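# Assemble two printed parts to match the stand's model

## Task

Join the two printed parts so they match the assembled example on the stand. The robot must not tip over or be left leaning, and nothing may be knocked or moved out of the work area.

## Robot and tools

ROBOT. A Dexmate Vega: a wheeled base (two steered front wheels, a passive rear caster) with a torso that folds in a Z (thigh, shank, chest), two 7-joint arms with two-finger grippers, and a head. Cameras: head_camera (896x560), left_wrist_camera and right_wrist_camera (672x420), the wrist ones on the back of each hand. It starts in the stand posture. Nothing prevents tipping, and a fallen robot stays down.

FRAMES. Base frame: origin on the floor at the base's turning point (0.185 m behind the front axle), x forward, y left, z up, in metres. The front edge is 0.35 m ahead of the origin. left_hand and right_hand are reported in the base frame as a point between the fingers, 0.033 m short of the closed tips. Fingers point along the hand's z, close along its y, and the camera side faces -x. Printed hand positions can be off, more so at long reach. Odometry frame is the base frame at scene start. base_odometry counts wheel turns only. turned_by_wheels and turned_by_imu are radians since the last result, left positive. base_tilt is in degrees, forward and right positive, with about 2 degrees of error.

move. Optional arguments are listed below; an action uses base and/or joints (with optional speeds, min_time_s), or target alone (optional min_time_s).
- base: an object with exactly one key, an offset from where the base last reported itself. translate_m: metres, forward +, -2 to 2. strafe_m: metres, left +, -2 to 2 (heading may drift ~0.02 rad). rotate_rad: radians, counter-clockwise +, -3.2 to 3.2. Front wheels first steer, up to 1.1 s.
- joints: an object of absolute joint targets in radians, keyed by name, e.g. torso_hip_rad 0..1.57, torso_knee_rad 0..3.141, torso_waist_rad -1.57..1.57 (chest leans forward by knee - hip - waist); left_shoulder_pitch_rad (+ down), right_shoulder_pitch_rad (- down); grippers 0 (shut) to 0.785; head_pan_rad, head_tilt_rad, head_camera_tilt_rad. Torso presets (hip, knee, waist): stand 0.469, 1.617, 1.048; stand_high 0.78, 1.57, 0.44; lean_20 0.52, 1.05, 0.18; lean_45 0.52, 1.05, -0.26; low_lean_45 0, 0, -0.79. Folded arm, in the order shoulder_pitch, shoulder_yaw, upper_arm_roll, elbow, forearm_roll, wrist_pitch, wrist_yaw: left 1, 0.5, -0.6, -2.5, 0, -0.9, 0; right -1, -0.5, 0.6, -2.5, 0, 0.9, 0. Fold arms before going to low_lean_45.
- target: absolute pose for one hand in the base frame: side ("left"/"right"), x, y, z in metres (-3 to 3), pitch_deg (90 fingers down, 0 level; -30 to 95), heading_deg (0 forward, + counter-clockwise), optional roll_deg (default 0), both -360 to 360; optional line_only true to demand a straight path. Checked only against the robot itself; the robot must be at rest. Result: reached (within 10 mm, 2 deg), short (resend if "short (part of ...)"), or refused with reason.
- speeds: per-action caps: translate_m/strafe_m 0.04 to 0.3 m/s, rotate_rad 0.1 to 0.6 rad/s.
- min_time_s: 0.1 to 8, minimum duration of arm and head motions.
- cameras: list of head_camera, left_wrist_camera, right_wrist_camera or all. A call with no action returns state and images.
wait(seconds 0 to 10) lets the scene run. zoom_image(camera, region [x0,y0,x1,y1] pixels, at most 504x504) enlarges part of the latest image. read_manual returns licences only. finished_scene ends the scene; the assembly must hold without the robot.

RESULTS. move says done or the worst status. Statuses: done, off_target (may still push), contact_stop and time_out (whole joint group halts and holds), not_followed (self-collision check withheld the arm; "joint command not followed"/"pose unreachable"), unfinished. After a refusal or a stop, later move/wait/finished_scene calls in that reply are skipped. Unknown keys make a call invalid; out-of-range values are refused. on_its_own lists uncommanded behaviour. MOTOR HOT appears at 65 C; at 80 C an OVER-TEMPERATURE FAULT halts the arm 30-60 s (keys say limit_stop_at_motor_heat; resend). A TORQUE FAULT stops an arm 10 s when contact torque hits its limit (shoulders 142, upper arm roll/elbow 76, wrist joints 23.7 N m).

CAUTIONS. The base keeps driving into furniture without stopping; turned_by_imu over 0.03 rad after a straight drive suggests a bump, a time_out means something held it back. Leaning forward can jam the front wheels' steering. Arms under joints can hit the body unchecked; move an arm away after any stop. Never let the arms strike or squeeze each other, fingers included. Gripper pads open in a V (gap about 0.24 x angle - 0.002 m at the hand point); angle does not show a grip; a strong squeeze can eject a part. Held parts sink ~0.02 m. Avoid dropping parts, releasing them while moving, slamming, or hard pushes. Thinking time lets the scene run with the last command held.

Each tool is called after "Call:" as a command line: name --argument value for each argument, lists and objects as JSON in quotes; but a table of rows of numbers goes row by row, as --pt "numbers of a row", without its own name.

## Session

Call:
move

Scene clock: 0.00 s.
Joint torques (N m): no reading
base_odometry: x=+0.000 y=+0.000 heading=+0.000
turned_by_wheels: +0.000
turned_by_imu: +0.000
base_tilt: forward=+0.4 right=-0.1
base_status: not commanded
joint_positions: torso_hip_rad=+0.469 torso_knee_rad=+1.617 torso_waist_rad=+1.048 left_shoulder_pitch_rad=+2.182 left_shoulder_yaw_rad=+0.014 left_upper_arm_roll_rad=-0.003 left_elbow_rad=-1.106 left_forearm_roll_rad=-0.011 left_wrist_pitch_rad=-0.505 left_wrist_yaw_rad=-0.004 left_gripper_rad=+0.005 right_shoulder_pitch_rad=-2.190 right_shoulder_yaw_rad=-0.001 right_upper_arm_roll_rad=-0.010 right_elbow_rad=-1.094 right_forearm_roll_rad=-0.002 right_wrist_pitch_rad=+0.500 right_wrist_yaw_rad=-0.014 right_gripper_rad=+0.005 head_pan_rad=+0.000 head_tilt_rad=+0.000 head_camera_tilt_rad=+0.000
joint_status: not commanded
chest: x=-0.0112 y=+0.0000 z=+1.4155 quat_wxyz=(+0.999, +0.000, +0.050, +0.000) (m; base frame)
left_hand: x=+0.1935 y=+0.2377 z=+0.6326 quat_wxyz=(+0.434, +0.001, +0.901, +0.002) pitch_deg=+38.5 heading_deg=+0.2 roll_deg=+0.4 back=up (m; base frame)
right_hand: x=+0.1804 y=-0.2275 z=+0.6255 quat_wxyz=(+0.424, +0.000, +0.906, -0.002) pitch_deg=+39.9 heading_deg=-0.3 roll_deg=-0.3 back=up (m; base frame)
pictures: head_camera, left_wrist_camera, right_wrist_camera

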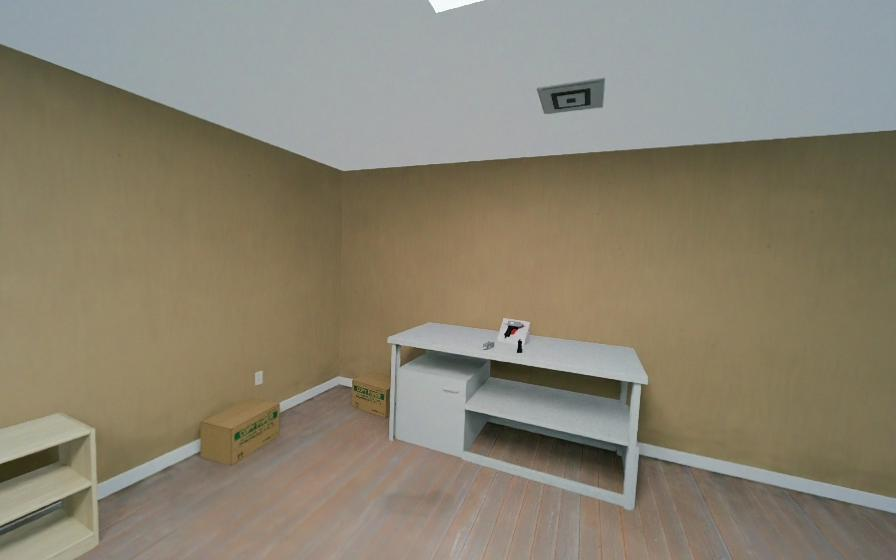

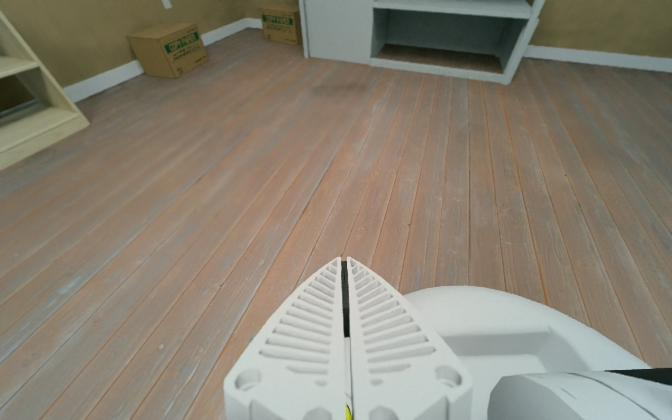

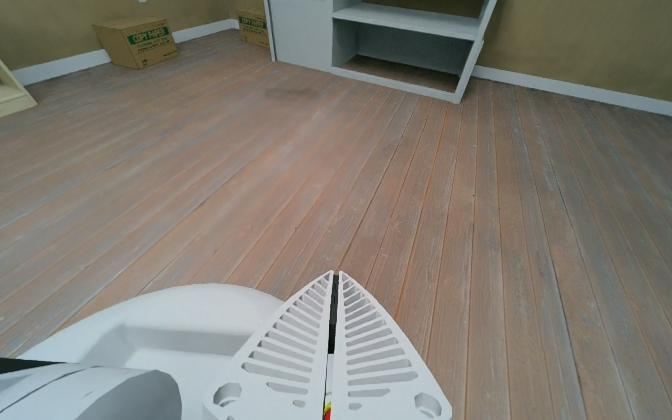

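Call:
zoom_image --camera "head_camera" --region '[460, 300, 560, 370]'

Call:
zoom_image --camera "head_camera" --region '[370, 300, 670, 520]'

Scaled by 5.040 from the camera's 896x560 image, which has a finer 960x600 frame.

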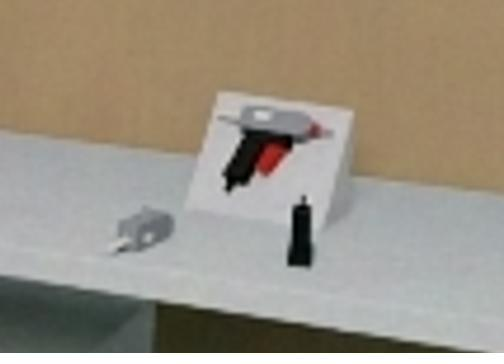

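Scaled by 1.680 from the camera's 896x560 image, which has a finer 960x600 frame.

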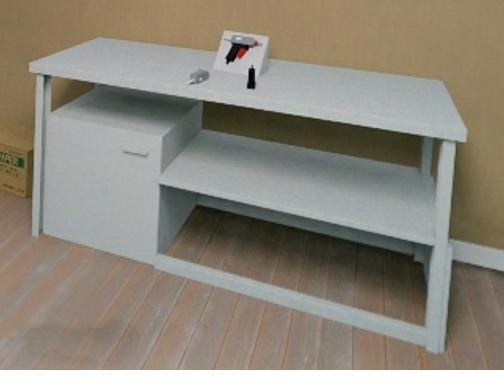

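Call:
move --base '{"rotate_rad":0.097}'

Call:
move --base '{"translate_m":1.9}' --joints '{"head_camera_tilt_rad":0.6}'

Call:
move --base '{"rotate_rad":-0.65}' --cameras '["head_camera"]'

Call:
wait --seconds 0.3 --cameras '["head_camera"]'

Call:
zoom_image --camera "head_camera" --region '[340, 160, 640, 400]'

Scene clock: 2.07 s.
Joint torques (N m): left_arm=[5.49 -0.44 -2.24 -3.41 -0.07 -3.04 0.03] | right_arm=[-6.38 -1.59 -0.03 -0.35 -0.75 0.69 -0.16]
move: done
base_odometry: x=+0.000 y=+0.000 heading=+0.097
turned_by_wheels: +0.097
turned_by_imu: +0.094
base_tilt: forward=+0.4 right=-0.1
base_status: done
joint_positions: torso_hip_rad=+0.469 torso_knee_rad=+1.617 torso_waist_rad=+1.048 left_shoulder_pitch_rad=+2.182 left_shoulder_yaw_rad=+0.014 left_upper_arm_roll_rad=-0.003 left_elbow_rad=-1.106 left_forearm_roll_rad=-0.011 left_wrist_pitch_rad=-0.505 left_wrist_yaw_rad=-0.004 left_gripper_rad=+0.005 right_shoulder_pitch_rad=-2.190 right_shoulder_yaw_rad=-0.001 right_upper_arm_roll_rad=-0.010 right_elbow_rad=-1.094 right_forearm_roll_rad=-0.002 right_wrist_pitch_rad=+0.500 right_wrist_yaw_rad=-0.014 right_gripper_rad=+0.005 head_pan_rad=+0.000 head_tilt_rad=+0.000 head_camera_tilt_rad=+0.000
joint_status: not commanded
chest: x=-0.0112 y=+0.0000 z=+1.4155 quat_wxyz=(+0.999, +0.000, +0.050, +0.000) (m; base frame)
left_hand: x=+0.1935 y=+0.2377 z=+0.6326 quat_wxyz=(+0.434, +0.001, +0.901, +0.002) pitch_deg=+38.5 heading_deg=+0.2 roll_deg=+0.4 back=up (m; base frame)
right_hand: x=+0.1804 y=-0.2275 z=+0.6255 quat_wxyz=(+0.424, +0.000, +0.906, -0.002) pitch_deg=+39.9 heading_deg=-0.3 roll_deg=-0.3 back=up (m; base frame)
pictures: none

Scene clock: 10.80 s.
Joint torques (N m): left_arm=[6.87 0.54 1.61 -4.19 0.27 -1.68 0.75] | right_arm=[-6.15 1.09 2.4 -4.72 0 0.82 0]
move: done
base_odometry: x=+1.891 y=+0.186 heading=+0.097
turned_by_wheels: +0.001
turned_by_imu: +0.004
base_tilt: forward=+0.3 right=-0.1
base_status: done
joint_positions: torso_hip_rad=+0.469 torso_knee_rad=+1.617 torso_waist_rad=+1.048 left_shoulder_pitch_rad=+2.182 left_shoulder_yaw_rad=+0.014 left_upper_arm_roll_rad=-0.003 left_elbow_rad=-1.106 left_forearm_roll_rad=-0.011 left_wrist_pitch_rad=-0.505 left_wrist_yaw_rad=-0.004 left_gripper_rad=+0.005 right_shoulder_pitch_rad=-2.190 right_shoulder_yaw_rad=-0.001 right_upper_arm_roll_rad=-0.010 right_elbow_rad=-1.094 right_forearm_roll_rad=-0.002 right_wrist_pitch_rad=+0.500 right_wrist_yaw_rad=-0.014 right_gripper_rad=+0.005 head_pan_rad=+0.000 head_tilt_rad=+0.000 head_camera_tilt_rad=+0.600
joint_status: all done
chest: x=-0.0111 y=+0.0000 z=+1.4155 quat_wxyz=(+0.999, +0.000, +0.050, +0.000) (m; base frame)
left_hand: x=+0.1935 y=+0.2377 z=+0.6326 quat_wxyz=(+0.434, +0.001, +0.901, +0.002) pitch_deg=+38.5 heading_deg=+0.2 roll_deg=+0.4 back=up (m; base frame)
right_hand: x=+0.1804 y=-0.2275 z=+0.6255 quat_wxyz=(+0.424, +0.000, +0.906, -0.002) pitch_deg=+39.9 heading_deg=-0.3 roll_deg=-0.3 back=up (m; base frame)
pictures: none

Scene clock: 13.57 s.
Joint torques (N m): left_arm=[5.54 0.64 0.18 -4.04 0.02 -2.5 0.27] | right_arm=[-5.1 -0.4 0.03 -2.32 0.12 1.31 -0.01]
move: done
base_odometry: x=+1.892 y=+0.185 heading=-0.552
turned_by_wheels: -0.649
turned_by_imu: -0.637
base_tilt: forward=+0.4 right=-0.2
base_status: done
joint_positions: torso_hip_rad=+0.469 torso_knee_rad=+1.617 torso_waist_rad=+1.048 left_shoulder_pitch_rad=+2.182 left_shoulder_yaw_rad=+0.014 left_upper_arm_roll_rad=-0.003 left_elbow_rad=-1.106 left_forearm_roll_rad=-0.011 left_wrist_pitch_rad=-0.505 left_wrist_yaw_rad=-0.004 left_gripper_rad=+0.005 right_shoulder_pitch_rad=-2.190 right_shoulder_yaw_rad=-0.001 right_upper_arm_roll_rad=-0.010 right_elbow_rad=-1.094 right_forearm_roll_rad=-0.002 right_wrist_pitch_rad=+0.500 right_wrist_yaw_rad=-0.014 right_gripper_rad=+0.005 head_pan_rad=+0.000 head_tilt_rad=+0.000 head_camera_tilt_rad=+0.600
joint_status: not commanded
chest: x=-0.0111 y=+0.0000 z=+1.4155 quat_wxyz=(+0.999, +0.000, +0.050, +0.000) (m; base frame)
left_hand: x=+0.1935 y=+0.2377 z=+0.6326 quat_wxyz=(+0.434, +0.001, +0.901, +0.002) pitch_deg=+38.5 heading_deg=+0.2 roll_deg=+0.4 back=up (m; base frame)
right_hand: x=+0.1804 y=-0.2275 z=+0.6255 quat_wxyz=(+0.424, +0.000, +0.906, -0.002) pitch_deg=+39.9 heading_deg=-0.3 roll_deg=-0.3 back=up (m; base frame)
pictures: head_camera
camera_calibration:
head_camera: T_world_to_cam=[[0.0376512, -0.99929, 0.00117645, 0.0339246], [-0.607781, -0.0238344, -0.793747, 1.17943], [0.793211, 0.0291705, -0.608247, 0.923294], [0, 0, 0, 1]] pos_world=[-0.0168108, 0.0350786, 1.49772]

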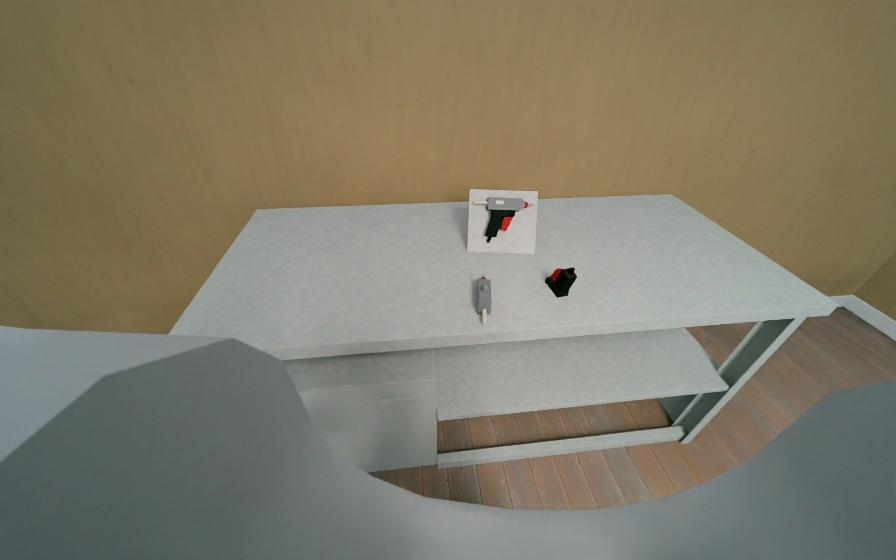

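Scene clock: 13.87 s.
Joint torques (N m): left_arm=[5.37 2.04 1.6 -4.36 0.69 -1.48 0.11] | right_arm=[-5.81 -3.83 0.72 -1.87 0.16 1.66 0.08]
base_odometry: x=+1.892 y=+0.185 heading=-0.552
turned_by_wheels: +0.000
turned_by_imu: +0.000
base_tilt: forward=+0.4 right=-0.1
base_status: done
joint_positions: torso_hip_rad=+0.469 torso_knee_rad=+1.617 torso_waist_rad=+1.048 left_shoulder_pitch_rad=+2.182 left_shoulder_yaw_rad=+0.014 left_upper_arm_roll_rad=-0.003 left_elbow_rad=-1.106 left_forearm_roll_rad=-0.011 left_wrist_pitch_rad=-0.505 left_wrist_yaw_rad=-0.004 left_gripper_rad=+0.005 right_shoulder_pitch_rad=-2.190 right_shoulder_yaw_rad=-0.001 right_upper_arm_roll_rad=-0.010 right_elbow_rad=-1.094 right_forearm_roll_rad=-0.002 right_wrist_pitch_rad=+0.500 right_wrist_yaw_rad=-0.014 right_gripper_rad=+0.005 head_pan_rad=+0.000 head_tilt_rad=+0.000 head_camera_tilt_rad=+0.600
joint_status: not commanded
chest: x=-0.0111 y=+0.0000 z=+1.4155 quat_wxyz=(+0.999, +0.000, +0.050, +0.000) (m; base frame)
left_hand: x=+0.1935 y=+0.2377 z=+0.6326 quat_wxyz=(+0.434, +0.001, +0.901, +0.002) pitch_deg=+38.5 heading_deg=+0.2 roll_deg=+0.4 back=up (m; base frame)
right_hand: x=+0.1804 y=-0.2275 z=+0.6255 quat_wxyz=(+0.424, +0.000, +0.906, -0.002) pitch_deg=+39.9 heading_deg=-0.3 roll_deg=-0.3 back=up (m; base frame)
wait: 0.30 s; at rest by 0.27 s
pictures: head_camera
camera_calibration:
head_camera: T_world_to_cam=[[0.0376512, -0.99929, 0.00117645, 0.0339246], [-0.607781, -0.0238344, -0.793747, 1.17943], [0.793211, 0.0291705, -0.608247, 0.923294], [0, 0, 0, 1]] pos_world=[-0.0168108, 0.0350786, 1.49772]

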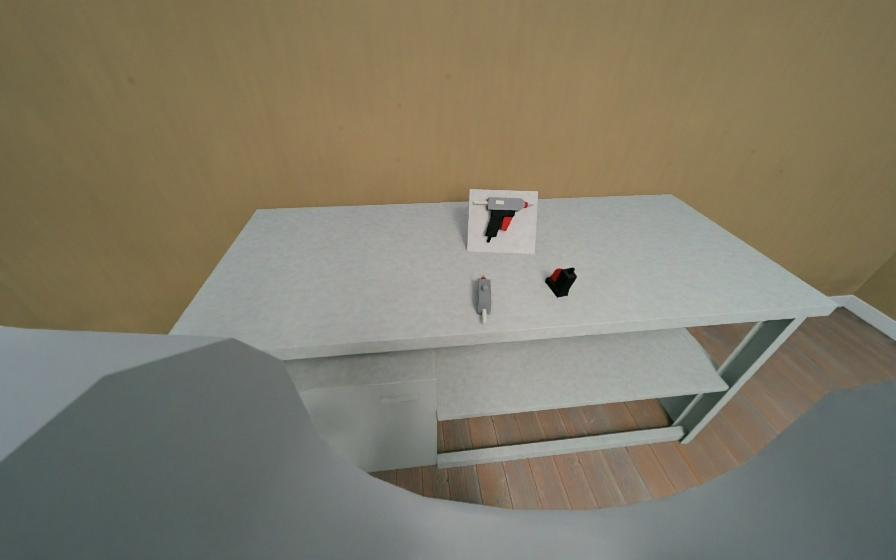

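Scaled by 1.680 from the camera's 896x560 image, which has a finer 960x600 frame.

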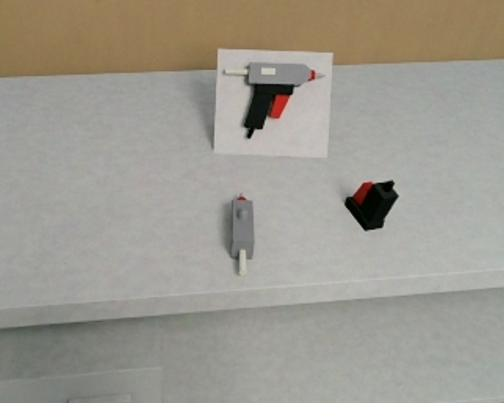

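Call:
move --base '{"translate_m":0.2}' --joints '{"head_camera_tilt_rad":0.75,"right_gripper_rad":0.3}'

Call:
move --target '{"side":"right","x":0.28,"y":-0.3,"z":1.05,"pitch_deg":50,"heading_deg":0}' --cameras '["all"]'

Call:
zoom_image --camera "head_camera" --region '[400, 140, 640, 360]'

Call:
zoom_image --camera "right_wrist_camera" --region '[150, 40, 500, 260]'

Scene clock: 16.90 s.
Joint torques (N m): left_arm=[3.88 -3.86 -2.64 -4.78 0.98 -0.58 0.07] | right_arm=[-4.35 -1.54 2.3 -1.47 -0.36 1.54 -0.11]
move: done
base_odometry: x=+2.062 y=+0.081 heading=-0.553
turned_by_wheels: -0.001
turned_by_imu: -0.002
base_tilt: forward=+0.3 right=-0.1
base_status: done
joint_positions: torso_hip_rad=+0.469 torso_knee_rad=+1.617 torso_waist_rad=+1.048 left_shoulder_pitch_rad=+2.182 left_shoulder_yaw_rad=+0.014 left_upper_arm_roll_rad=-0.003 left_elbow_rad=-1.106 left_forearm_roll_rad=-0.011 left_wrist_pitch_rad=-0.505 left_wrist_yaw_rad=-0.004 left_gripper_rad=+0.005 right_shoulder_pitch_rad=-2.190 right_shoulder_yaw_rad=-0.001 right_upper_arm_roll_rad=-0.010 right_elbow_rad=-1.094 right_forearm_roll_rad=-0.002 right_wrist_pitch_rad=+0.500 right_wrist_yaw_rad=-0.014 right_gripper_rad=+0.300 head_pan_rad=+0.000 head_tilt_rad=+0.000 head_camera_tilt_rad=+0.750
joint_status: all done
chest: x=-0.0111 y=+0.0000 z=+1.4155 quat_wxyz=(+0.999, +0.000, +0.050, +0.000) (m; base frame)
left_hand: x=+0.1935 y=+0.2377 z=+0.6326 quat_wxyz=(+0.434, +0.001, +0.901, +0.002) pitch_deg=+38.5 heading_deg=+0.2 roll_deg=+0.4 back=up (m; base frame)
right_hand: x=+0.1804 y=-0.2275 z=+0.6255 quat_wxyz=(+0.424, +0.000, +0.906, -0.002) pitch_deg=+39.9 heading_deg=-0.3 roll_deg=-0.3 back=up (m; base frame)
pictures: none

Scene clock: 27.87 s.
Joint torques (N m): left_arm=[5.81 -3.79 -0.96 -4.07 -0.12 -1.07 0.02] | right_arm=[14.89 1.62 3.76 -3.89 -0.41 1.53 -0.33]
move: done
base_odometry: x=+2.062 y=+0.081 heading=-0.553
turned_by_wheels: +0.000
turned_by_imu: -0.002
base_tilt: forward=+0.3 right=-0.1
base_status: not commanded
joint_positions: torso_hip_rad=+0.469 torso_knee_rad=+1.617 torso_waist_rad=+1.048 left_shoulder_pitch_rad=+2.182 left_shoulder_yaw_rad=+0.014 left_upper_arm_roll_rad=-0.003 left_elbow_rad=-1.106 left_forearm_roll_rad=-0.011 left_wrist_pitch_rad=-0.505 left_wrist_yaw_rad=-0.004 left_gripper_rad=+0.005 right_shoulder_pitch_rad=+0.767 right_shoulder_yaw_rad=-0.605 right_upper_arm_roll_rad=+2.317 right_elbow_rad=-2.824 right_forearm_roll_rad=+1.161 right_wrist_pitch_rad=+1.157 right_wrist_yaw_rad=-1.085 right_gripper_rad=+0.300 head_pan_rad=+0.000 head_tilt_rad=+0.000 head_camera_tilt_rad=+0.750
joint_status: not commanded
chest: x=-0.0111 y=+0.0000 z=+1.4155 quat_wxyz=(+0.999, +0.000, +0.050, +0.000) (m; base frame)
left_hand: x=+0.1934 y=+0.2377 z=+0.6326 quat_wxyz=(+0.434, +0.001, +0.901, +0.002) pitch_deg=+38.5 heading_deg=+0.2 roll_deg=+0.4 back=up (m; base frame)
right_hand: x=+0.2780 y=-0.3012 z=+1.0483 quat_wxyz=(-0.340, +0.002, -0.941, +0.001) pitch_deg=+50.3 heading_deg=+0.0 roll_deg=-0.3 back=up (m; base frame)
right_hand_status: reached (checked arc [the straight line was blocked; over the whole arc the hand travels 2.68 m to end 0.44 m from its start, up to 0.74 m off the straight line; right_shoulder_pitch_rad turns most, 2.96 rad; on the way or at its end the hand turns up to 180 deg from its attitude at the start], planned for 9.6 s): 3 mm and 0.4 deg off.
pictures: head_camera, left_wrist_camera, right_wrist_camera
camera_calibration:
head_camera: T_world_to_cam=[[0.0374732, -0.999287, -0.00454154, 0.0423802], [-0.719716, -0.0238359, -0.693859, 1.02267], [0.693256, 0.0292697, -0.720097, 1.08124], [0, 0, 0, 1]] pos_world=[-0.0151341, 0.0350786, 1.48838]
left_wrist_camera: T_world_to_cam=[[-0.00828196, -0.999959, -0.00377906, 0.241488], [-0.71716, 0.00857331, -0.696855, 0.633434], [0.696859, -0.00306114, -0.717202, 0.466104], [0, 0, 0, 1]] pos_world=[0.131465, 0.237475, 0.776615]
right_wrist_camera: T_world_to_cam=[[0.0471321, -0.998534, 0.0266038, -0.34633], [-0.835875, -0.0540082, -0.546256, 0.851605], [0.546892, 0.00350866, -0.837196, 0.875807], [0, 0, 0, 1]] pos_world=[0.249187, -0.302902, 1.20763]

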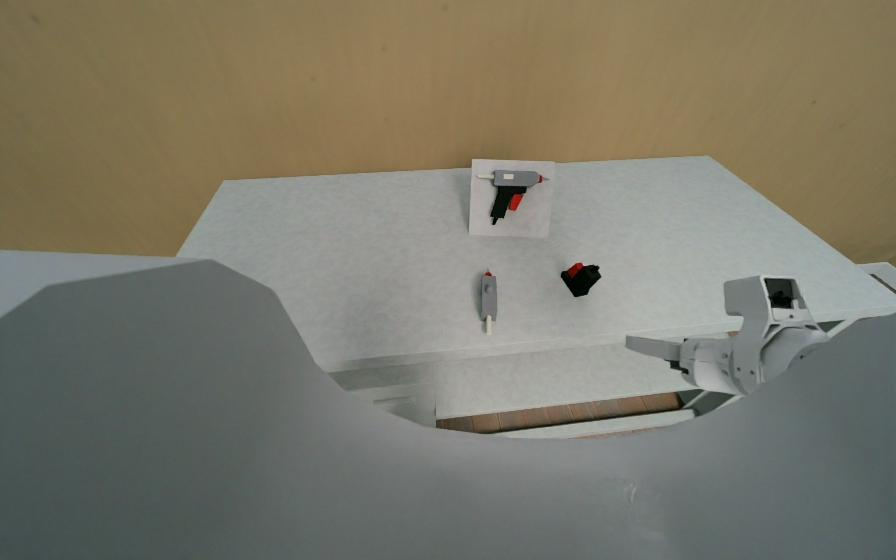

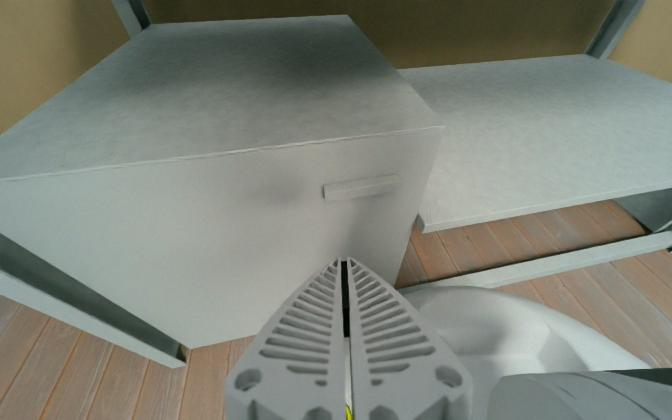

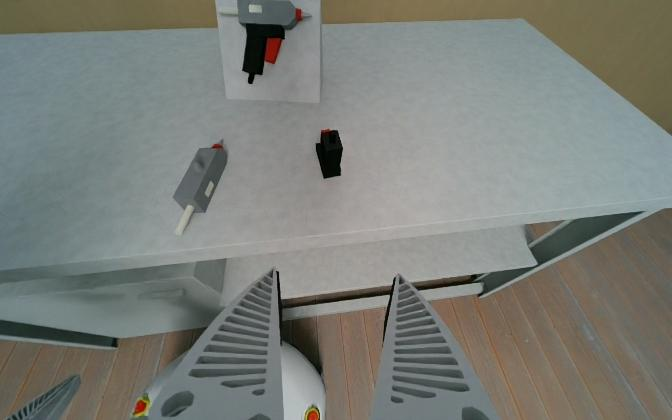

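Scaled by 2.100 from the camera's 896x560 image, which has a finer 960x600 frame.

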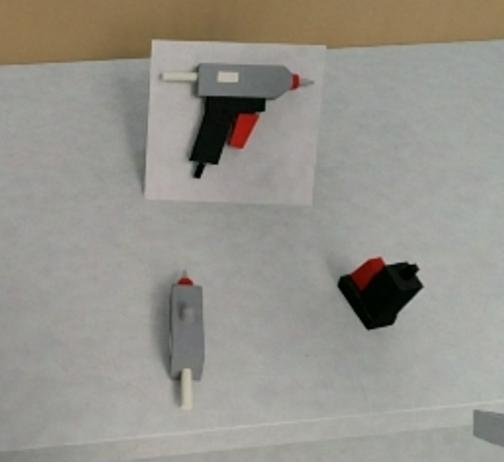

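Scaled by 1.440 from the camera's 672x420 image, which has a finer 960x600 frame.

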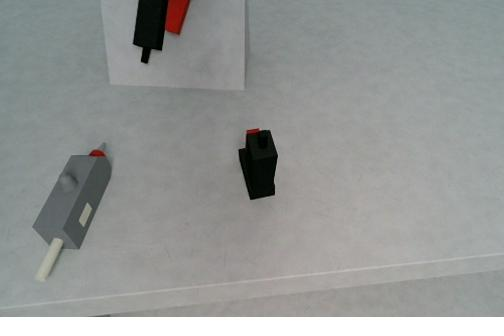

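Call:
move --target '{"side":"right","x":0.55,"y":-0.3,"z":1.02,"pitch_deg":70,"heading_deg":15}' --cameras '["head_camera","right_wrist_camera"]'

Call:
zoom_image --camera "right_wrist_camera" --region '[120, 0, 540, 300]'

Scene clock: 35.03 s.
Joint torques (N m): left_arm=[4.51 1.11 -1 -4.43 -0.71 -1.11 0.41] | right_arm=[21.63 3.27 4.59 6.21 0.88 0.64 0.32]
move: done
base_odometry: x=+2.062 y=+0.081 heading=-0.553
turned_by_wheels: +0.000
turned_by_imu: -0.002
base_tilt: forward=+0.4 right=-0.1
base_status: not commanded
joint_positions: torso_hip_rad=+0.469 torso_knee_rad=+1.617 torso_waist_rad=+1.048 left_shoulder_pitch_rad=+2.182 left_shoulder_yaw_rad=+0.014 left_upper_arm_roll_rad=-0.003 left_elbow_rad=-1.106 left_forearm_roll_rad=-0.011 left_wrist_pitch_rad=-0.505 left_wrist_yaw_rad=-0.004 left_gripper_rad=+0.005 right_shoulder_pitch_rad=+0.864 right_shoulder_yaw_rad=-0.206 right_upper_arm_roll_rad=+3.019 right_elbow_rad=-1.790 right_forearm_roll_rad=+2.651 right_wrist_pitch_rad=-0.141 right_wrist_yaw_rad=+0.199 right_gripper_rad=+0.300 head_pan_rad=+0.000 head_tilt_rad=+0.000 head_camera_tilt_rad=+0.750
joint_status: not commanded
chest: x=-0.0111 y=+0.0000 z=+1.4155 quat_wxyz=(+0.999, +0.000, +0.050, +0.000) (m; base frame)
left_hand: x=+0.1934 y=+0.2377 z=+0.6326 quat_wxyz=(+0.434, +0.001, +0.901, +0.002) pitch_deg=+38.5 heading_deg=+0.2 roll_deg=+0.4 back=up (m; base frame)
right_hand: x=+0.5490 y=-0.3022 z=+1.0190 quat_wxyz=(-0.172, +0.129, -0.976, -0.020) pitch_deg=+70.1 heading_deg=+14.3 roll_deg=-0.8 back=up (m; base frame)
right_hand_status: reached (checked arc [the straight line was blocked; over the whole arc the hand travels 0.43 m to end 0.27 m from its start, up to 0.15 m off the straight line; right_forearm_roll_rad turns most, 1.49 rad; on the way or at its end the hand turns up to 36 deg from its attitude at the start], planned for 5.0 s): 3 mm and 0.3 deg off.
pictures: head_camera, right_wrist_camera
camera_calibration:
head_camera: T_world_to_cam=[[0.0374732, -0.999287, -0.00454154, 0.0423802], [-0.719716, -0.0238359, -0.693859, 1.02267], [0.693256, 0.0292697, -0.720097, 1.08124], [0, 0, 0, 1]] pos_world=[-0.0151341, 0.0350786, 1.48838]
right_wrist_camera: T_world_to_cam=[[0.307087, -0.951608, 0.0118021, -0.472718], [-0.925104, -0.301398, -0.230959, 0.715064], [0.22334, 0.0600063, -0.972892, 1.03602], [0, 0, 0, 1]] pos_world=[0.57529, -0.296492, 1.17866]

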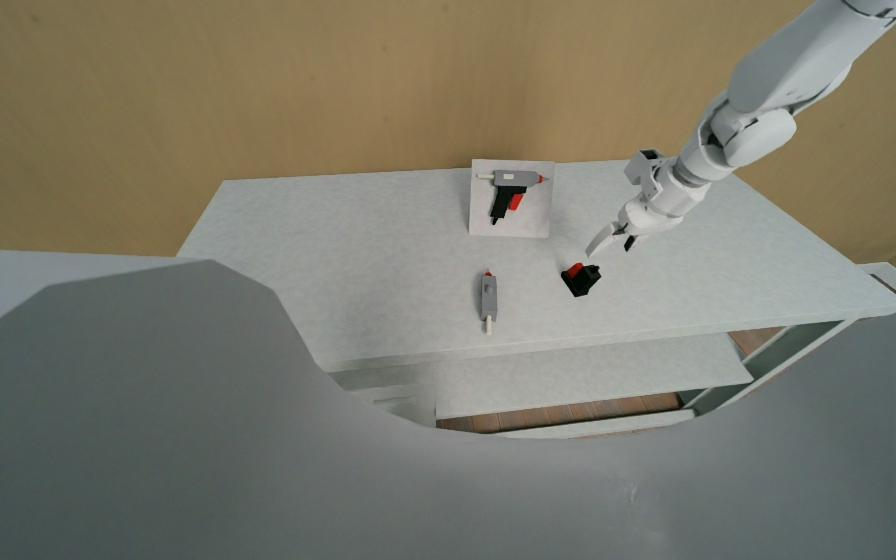

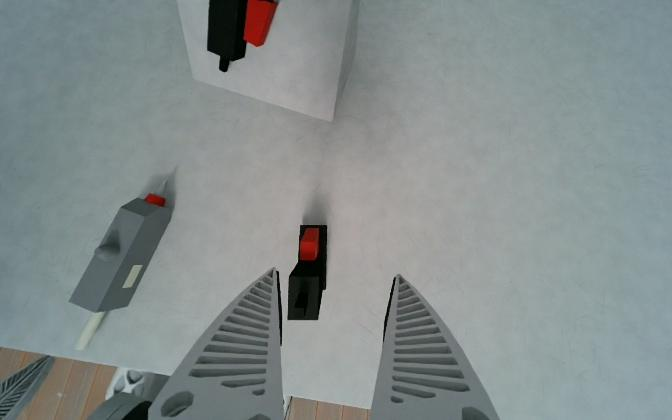

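Scaled by 1.200 from the camera's 672x420 image, which has a finer 960x600 frame.

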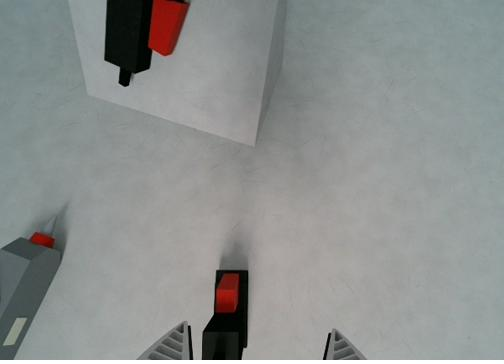

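Call:
move --target '{"side":"right","x":0.508,"y":-0.282,"z":1.025,"pitch_deg":70,"heading_deg":15}' --cameras '["head_camera","right_wrist_camera"]'

Call:
zoom_image --camera "head_camera" --region '[460, 160, 660, 360]'

Scene clock: 38.20 s.
Joint torques (N m): left_arm=[6.06 -1.97 -0.82 -4.32 -0.6 -1.76 0.32] | right_arm=[16.91 -0.14 4.34 1.06 0.37 0.89 -0.68]
move: done
base_odometry: x=+2.062 y=+0.081 heading=-0.553
turned_by_wheels: +0.000
turned_by_imu: -0.001
base_tilt: forward=+0.4 right=-0.1
base_status: not commanded
joint_positions: torso_hip_rad=+0.469 torso_knee_rad=+1.617 torso_waist_rad=+1.048 left_shoulder_pitch_rad=+2.182 left_shoulder_yaw_rad=+0.014 left_upper_arm_roll_rad=-0.003 left_elbow_rad=-1.106 left_forearm_roll_rad=-0.011 left_wrist_pitch_rad=-0.505 left_wrist_yaw_rad=-0.004 left_gripper_rad=+0.005 right_shoulder_pitch_rad=+0.956 right_shoulder_yaw_rad=-0.207 right_upper_arm_roll_rad=+3.024 right_elbow_rad=-1.990 right_forearm_roll_rad=+2.657 right_wrist_pitch_rad=-0.056 right_wrist_yaw_rad=+0.126 right_gripper_rad=+0.300 head_pan_rad=+0.000 head_tilt_rad=+0.000 head_camera_tilt_rad=+0.750
joint_status: not commanded
chest: x=-0.0111 y=+0.0000 z=+1.4155 quat_wxyz=(+0.999, +0.000, +0.050, +0.000) (m; base frame)
left_hand: x=+0.1934 y=+0.2377 z=+0.6326 quat_wxyz=(+0.434, +0.001, +0.901, +0.002) pitch_deg=+38.5 heading_deg=+0.2 roll_deg=+0.4 back=up (m; base frame)
right_hand: x=+0.5088 y=-0.2826 z=+1.0247 quat_wxyz=(-0.172, +0.129, -0.976, -0.023) pitch_deg=+70.0 heading_deg=+15.0 roll_deg=+0.0 back=up (m; base frame)
right_hand_status: reached (straight line, planned for 1.0 s): 1 mm and 0.0 deg off.
pictures: head_camera, right_wrist_camera
camera_calibration:
head_camera: T_world_to_cam=[[0.0374732, -0.999287, -0.00454154, 0.0423802], [-0.719716, -0.0238359, -0.693859, 1.02267], [0.693256, 0.0292697, -0.720097, 1.08124], [0, 0, 0, 1]] pos_world=[-0.0151341, 0.0350786, 1.48838]
right_wrist_camera: T_world_to_cam=[[0.306141, -0.951957, 0.00746351, -0.437044], [-0.925468, -0.299442, -0.232044, 0.686993], [0.223131, 0.0641311, -0.972677, 1.05049], [0, 0, 0, 1]] pos_world=[0.53519, -0.277702, 1.18446]

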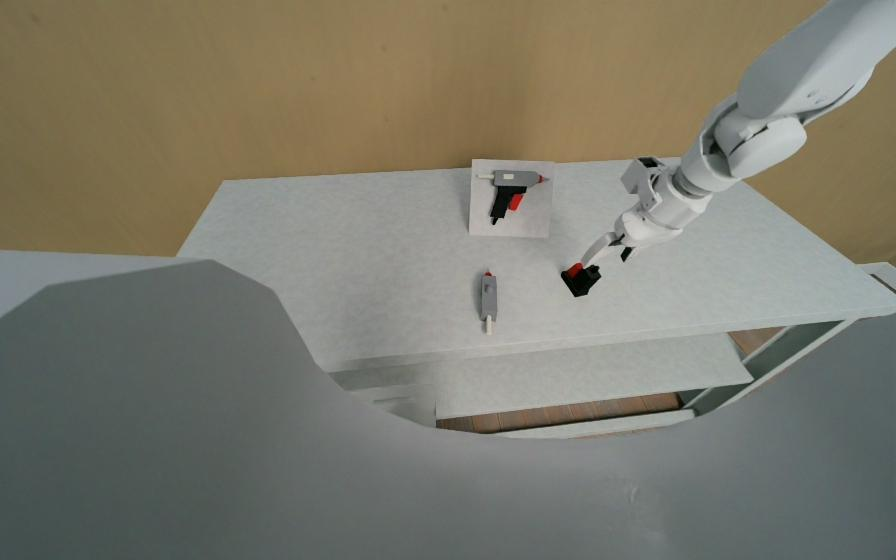

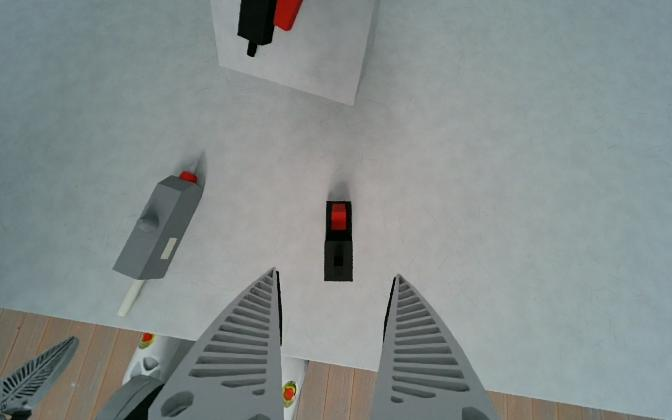

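Scaled by 2.520 from the camera's 896x560 image, which has a finer 960x600 frame.

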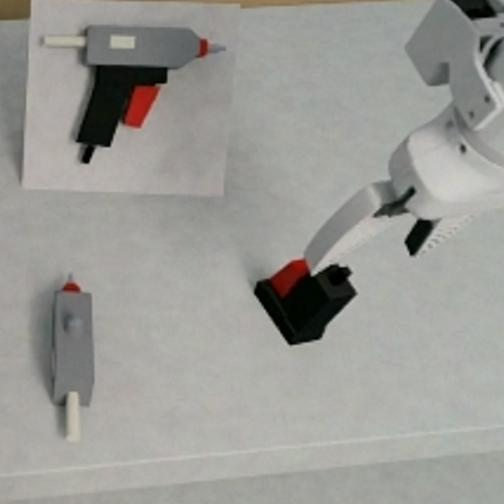

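Call:
move --target '{"side":"right","x":0.538,"y":-0.275,"z":0.944,"pitch_deg":70,"heading_deg":15,"line_only":true}' --cameras '["head_camera","right_wrist_camera"]'

Call:
zoom_image --camera "head_camera" --region '[520, 200, 660, 340]'

Scene clock: 40.90 s.
Joint torques (N m): left_arm=[5.26 -1.34 0.42 -4.32 0.3 -1.29 0.39] | right_arm=[12.48 0.02 3.54 5.02 1.22 -0.59 -0.04]
move: done
base_odometry: x=+2.062 y=+0.081 heading=-0.553
turned_by_wheels: +0.000
turned_by_imu: -0.001
base_tilt: forward=+0.4 right=-0.1
base_status: not commanded
joint_positions: torso_hip_rad=+0.469 torso_knee_rad=+1.617 torso_waist_rad=+1.048 left_shoulder_pitch_rad=+2.182 left_shoulder_yaw_rad=+0.014 left_upper_arm_roll_rad=-0.003 left_elbow_rad=-1.106 left_forearm_roll_rad=-0.011 left_wrist_pitch_rad=-0.505 left_wrist_yaw_rad=-0.004 left_gripper_rad=+0.005 right_shoulder_pitch_rad=+0.690 right_shoulder_yaw_rad=-0.147 right_upper_arm_roll_rad=+3.041 right_elbow_rad=-1.802 right_forearm_roll_rad=+2.731 right_wrist_pitch_rad=+0.029 right_wrist_yaw_rad=+0.149 right_gripper_rad=+0.300 head_pan_rad=+0.000 head_tilt_rad=+0.000 head_camera_tilt_rad=+0.750
joint_status: not commanded
chest: x=-0.0111 y=+0.0000 z=+1.4155 quat_wxyz=(+0.999, +0.000, +0.050, +0.000) (m; base frame)
left_hand: x=+0.1934 y=+0.2377 z=+0.6326 quat_wxyz=(+0.434, +0.001, +0.901, +0.002) pitch_deg=+38.5 heading_deg=+0.2 roll_deg=+0.4 back=up (m; base frame)
right_hand: x=+0.5375 y=-0.2755 z=+0.9453 quat_wxyz=(-0.172, +0.128, -0.976, -0.022) pitch_deg=+70.0 heading_deg=+14.9 roll_deg=-0.1 back=up (m; base frame)
right_hand_status: reached (straight line, planned for 1.2 s): 1 mm and 0.0 deg off.
pictures: head_camera, right_wrist_camera
camera_calibration:
head_camera: T_world_to_cam=[[0.0374732, -0.999287, -0.00454154, 0.0423802], [-0.719716, -0.0238359, -0.693859, 1.02267], [0.693256, 0.0292697, -0.720097, 1.08124], [0, 0, 0, 1]] pos_world=[-0.0151341, 0.0350786, 1.48838]
right_wrist_camera: T_world_to_cam=[[0.305892, -0.952036, 0.00759405, -0.438505], [-0.925549, -0.299233, -0.231988, 0.697297], [0.223134, 0.0639348, -0.972689, 0.96636], [0, 0, 0, 1]] pos_world=[0.56389, -0.270602, 1.10506]

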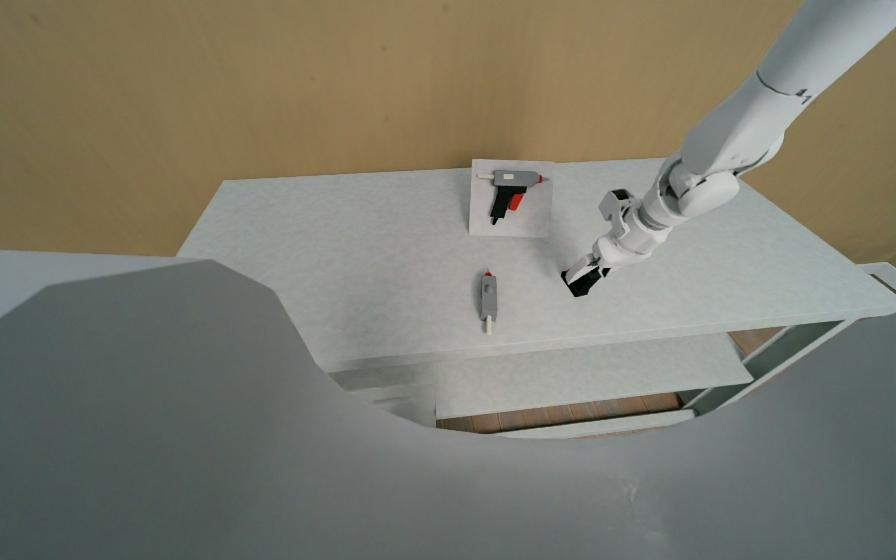

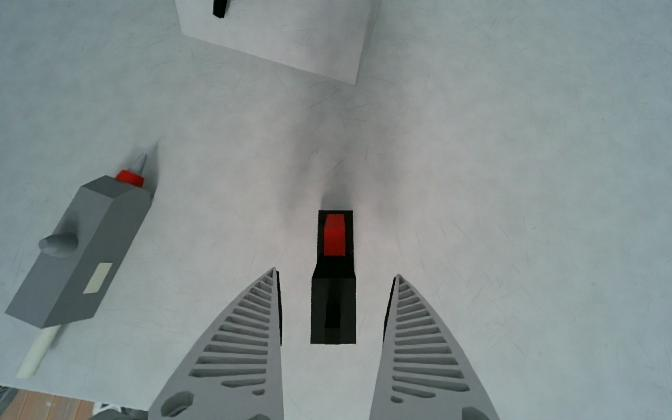

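Scaled by 3.600 from the camera's 896x560 image, which has a finer 960x600 frame.

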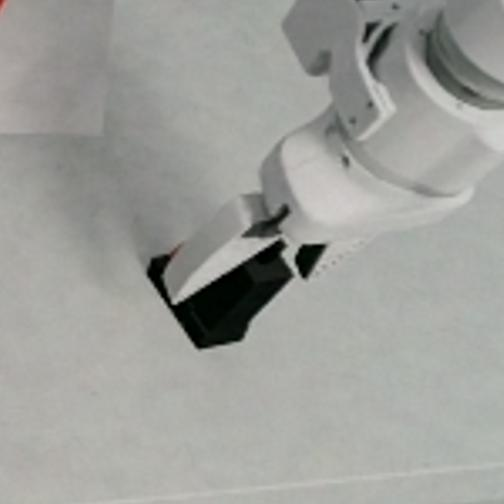

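Call:
move --target '{"side":"right","x":0.526,"y":-0.278,"z":0.944,"pitch_deg":70,"heading_deg":15,"line_only":true}'

Call:
move --joints '{"right_gripper_rad":0.06}' --cameras '["head_camera","right_wrist_camera"]'

Call:
zoom_image --camera "head_camera" --region '[520, 200, 660, 340]'

Scene clock: 42.43 s.
Joint torques (N m): left_arm=[4.17 -0.84 -1.21 -5.29 -0.27 -1.17 0.38] | right_arm=[21.29 -3.14 -2.02 0.85 -0.96 1.66 -0.26]
move: done
base_odometry: x=+2.062 y=+0.081 heading=-0.553
turned_by_wheels: +0.000
turned_by_imu: +0.000
base_tilt: forward=+0.4 right=-0.1
base_status: not commanded
joint_positions: torso_hip_rad=+0.469 torso_knee_rad=+1.617 torso_waist_rad=+1.048 left_shoulder_pitch_rad=+2.182 left_shoulder_yaw_rad=+0.014 left_upper_arm_roll_rad=-0.003 left_elbow_rad=-1.106 left_forearm_roll_rad=-0.011 left_wrist_pitch_rad=-0.505 left_wrist_yaw_rad=-0.004 left_gripper_rad=+0.005 right_shoulder_pitch_rad=+0.701 right_shoulder_yaw_rad=-0.154 right_upper_arm_roll_rad=+3.031 right_elbow_rad=-1.847 right_forearm_roll_rad=+2.720 right_wrist_pitch_rad=+0.063 right_wrist_yaw_rad=+0.141 right_gripper_rad=+0.300 head_pan_rad=+0.000 head_tilt_rad=+0.000 head_camera_tilt_rad=+0.750
joint_status: not commanded
chest: x=-0.0111 y=+0.0000 z=+1.4155 quat_wxyz=(+0.999, +0.000, +0.050, +0.000) (m; base frame)
left_hand: x=+0.1934 y=+0.2377 z=+0.6326 quat_wxyz=(+0.434, +0.001, +0.901, +0.002) pitch_deg=+38.5 heading_deg=+0.2 roll_deg=+0.4 back=up (m; base frame)
right_hand: x=+0.5270 y=-0.2776 z=+0.9440 quat_wxyz=(-0.172, +0.129, -0.976, -0.023) pitch_deg=+70.0 heading_deg=+15.0 roll_deg=+0.0 back=up (m; base frame)
right_hand_status: reached (straight line, planned for 0.5 s): 1 mm and 0.0 deg off.
pictures: none

Scene clock: 43.20 s.
Joint torques (N m): left_arm=[6.03 -2.53 -1.21 -4.47 0.03 -1.05 0.21] | right_arm=[19.63 -1.49 -1.48 0.28 -0.2 0.86 -0.24]
move: done
base_odometry: x=+2.062 y=+0.081 heading=-0.553
turned_by_wheels: +0.000
turned_by_imu: +0.000
base_tilt: forward=+0.4 right=-0.1
base_status: not commanded
joint_positions: torso_hip_rad=+0.469 torso_knee_rad=+1.617 torso_waist_rad=+1.048 left_shoulder_pitch_rad=+2.182 left_shoulder_yaw_rad=+0.014 left_upper_arm_roll_rad=-0.003 left_elbow_rad=-1.106 left_forearm_roll_rad=-0.011 left_wrist_pitch_rad=-0.505 left_wrist_yaw_rad=-0.004 left_gripper_rad=+0.005 right_shoulder_pitch_rad=+0.702 right_shoulder_yaw_rad=-0.155 right_upper_arm_roll_rad=+3.030 right_elbow_rad=-1.851 right_forearm_roll_rad=+2.719 right_wrist_pitch_rad=+0.066 right_wrist_yaw_rad=+0.140 right_gripper_rad=+0.060 head_pan_rad=+0.000 head_tilt_rad=+0.000 head_camera_tilt_rad=+0.750
joint_status: all done
chest: x=-0.0111 y=+0.0000 z=+1.4155 quat_wxyz=(+0.999, +0.000, +0.050, +0.000) (m; base frame)
left_hand: x=+0.1934 y=+0.2377 z=+0.6326 quat_wxyz=(+0.434, +0.001, +0.901, +0.002) pitch_deg=+38.5 heading_deg=+0.2 roll_deg=+0.4 back=up (m; base frame)
right_hand: x=+0.5261 y=-0.2778 z=+0.9439 quat_wxyz=(-0.172, +0.129, -0.976, -0.023) pitch_deg=+70.0 heading_deg=+15.0 roll_deg=+0.0 back=up (m; base frame)
pictures: head_camera, right_wrist_camera
camera_calibration:
head_camera: T_world_to_cam=[[0.0374732, -0.999287, -0.00454154, 0.0423802], [-0.719716, -0.0238359, -0.693859, 1.02267], [0.693256, 0.0292697, -0.720097, 1.08124], [0, 0, 0, 1]] pos_world=[-0.0151341, 0.0350786, 1.48838]
right_wrist_camera: T_world_to_cam=[[0.306252, -0.951925, 0.0070025, -0.436712], [-0.925427, -0.299435, -0.232213, 0.685835], [0.223146, 0.0646354, -0.97264, 0.967721], [0, 0, 0, 1]] pos_world=[0.55249, -0.272903, 1.10356]

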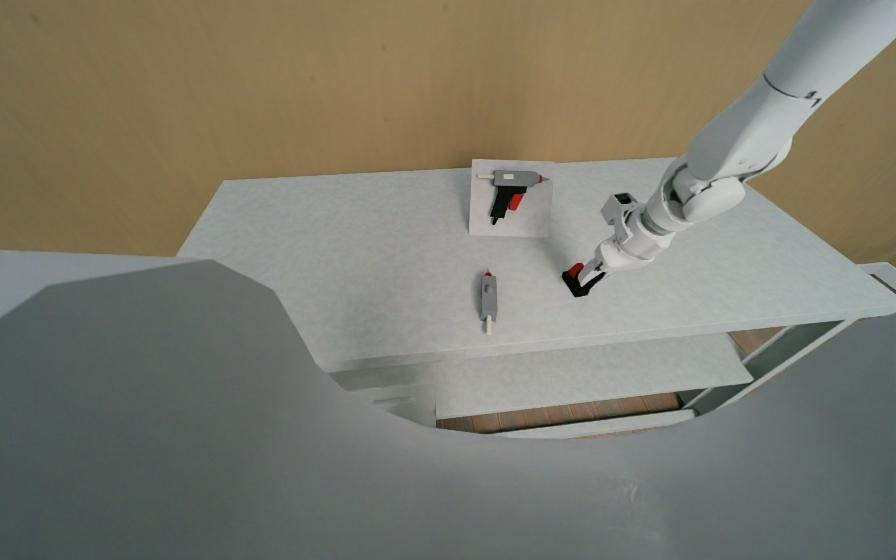

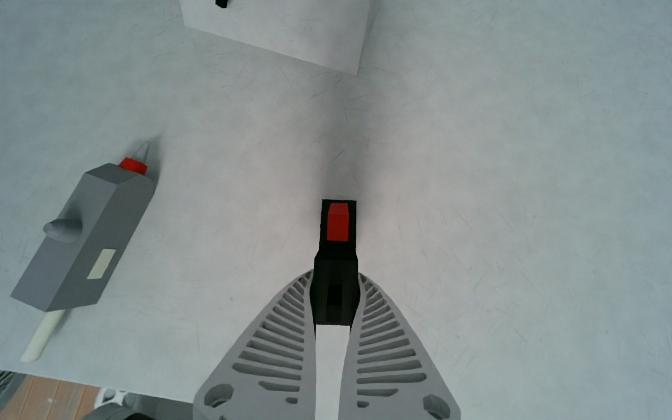

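Scaled by 3.600 from the camera's 896x560 image, which has a finer 960x600 frame.

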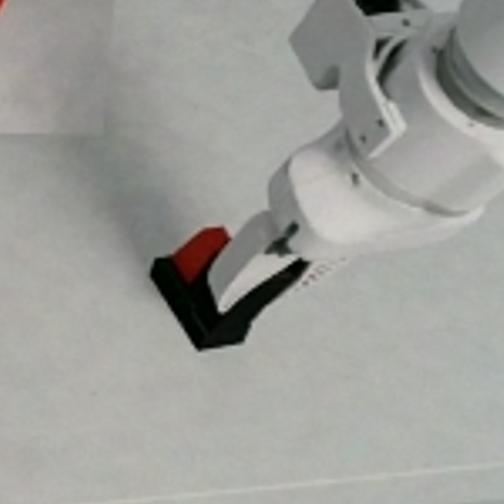

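Call:
zoom_image --camera "right_wrist_camera" --region '[0, 130, 200, 370]'

Call:
zoom_image --camera "head_camera" --region '[460, 255, 520, 345]'

Call:
zoom_image --camera "head_camera" --region '[465, 155, 560, 245]'

Scaled by 2.100 from the camera's 672x420 image, which has a finer 960x600 frame.

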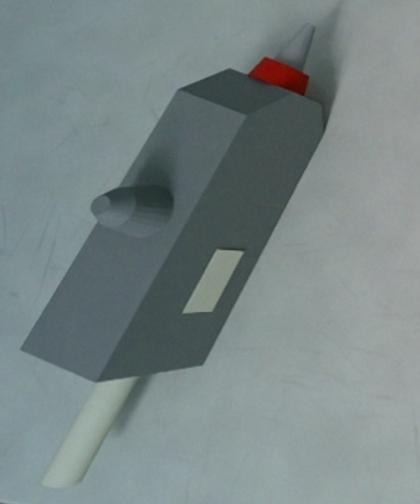

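Scaled by 5.600 from the camera's 896x560 image, which has a finer 960x600 frame.

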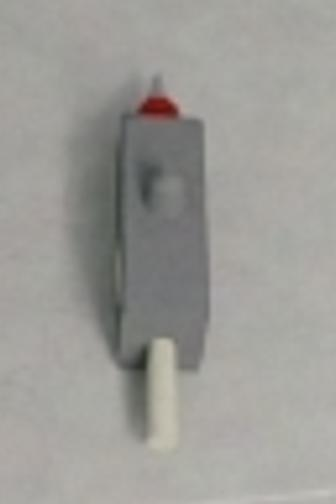

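Scaled by 5.305 from the camera's 896x560 image, which has a finer 960x600 frame.

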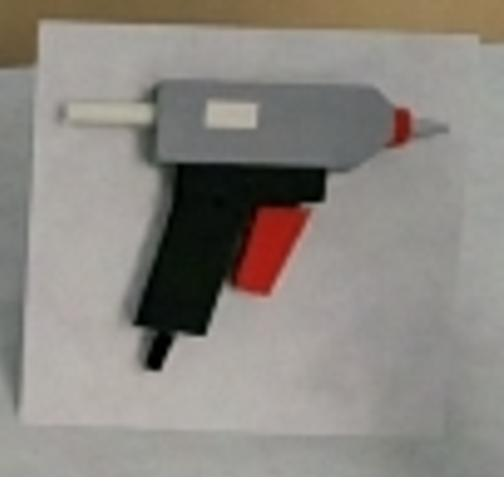

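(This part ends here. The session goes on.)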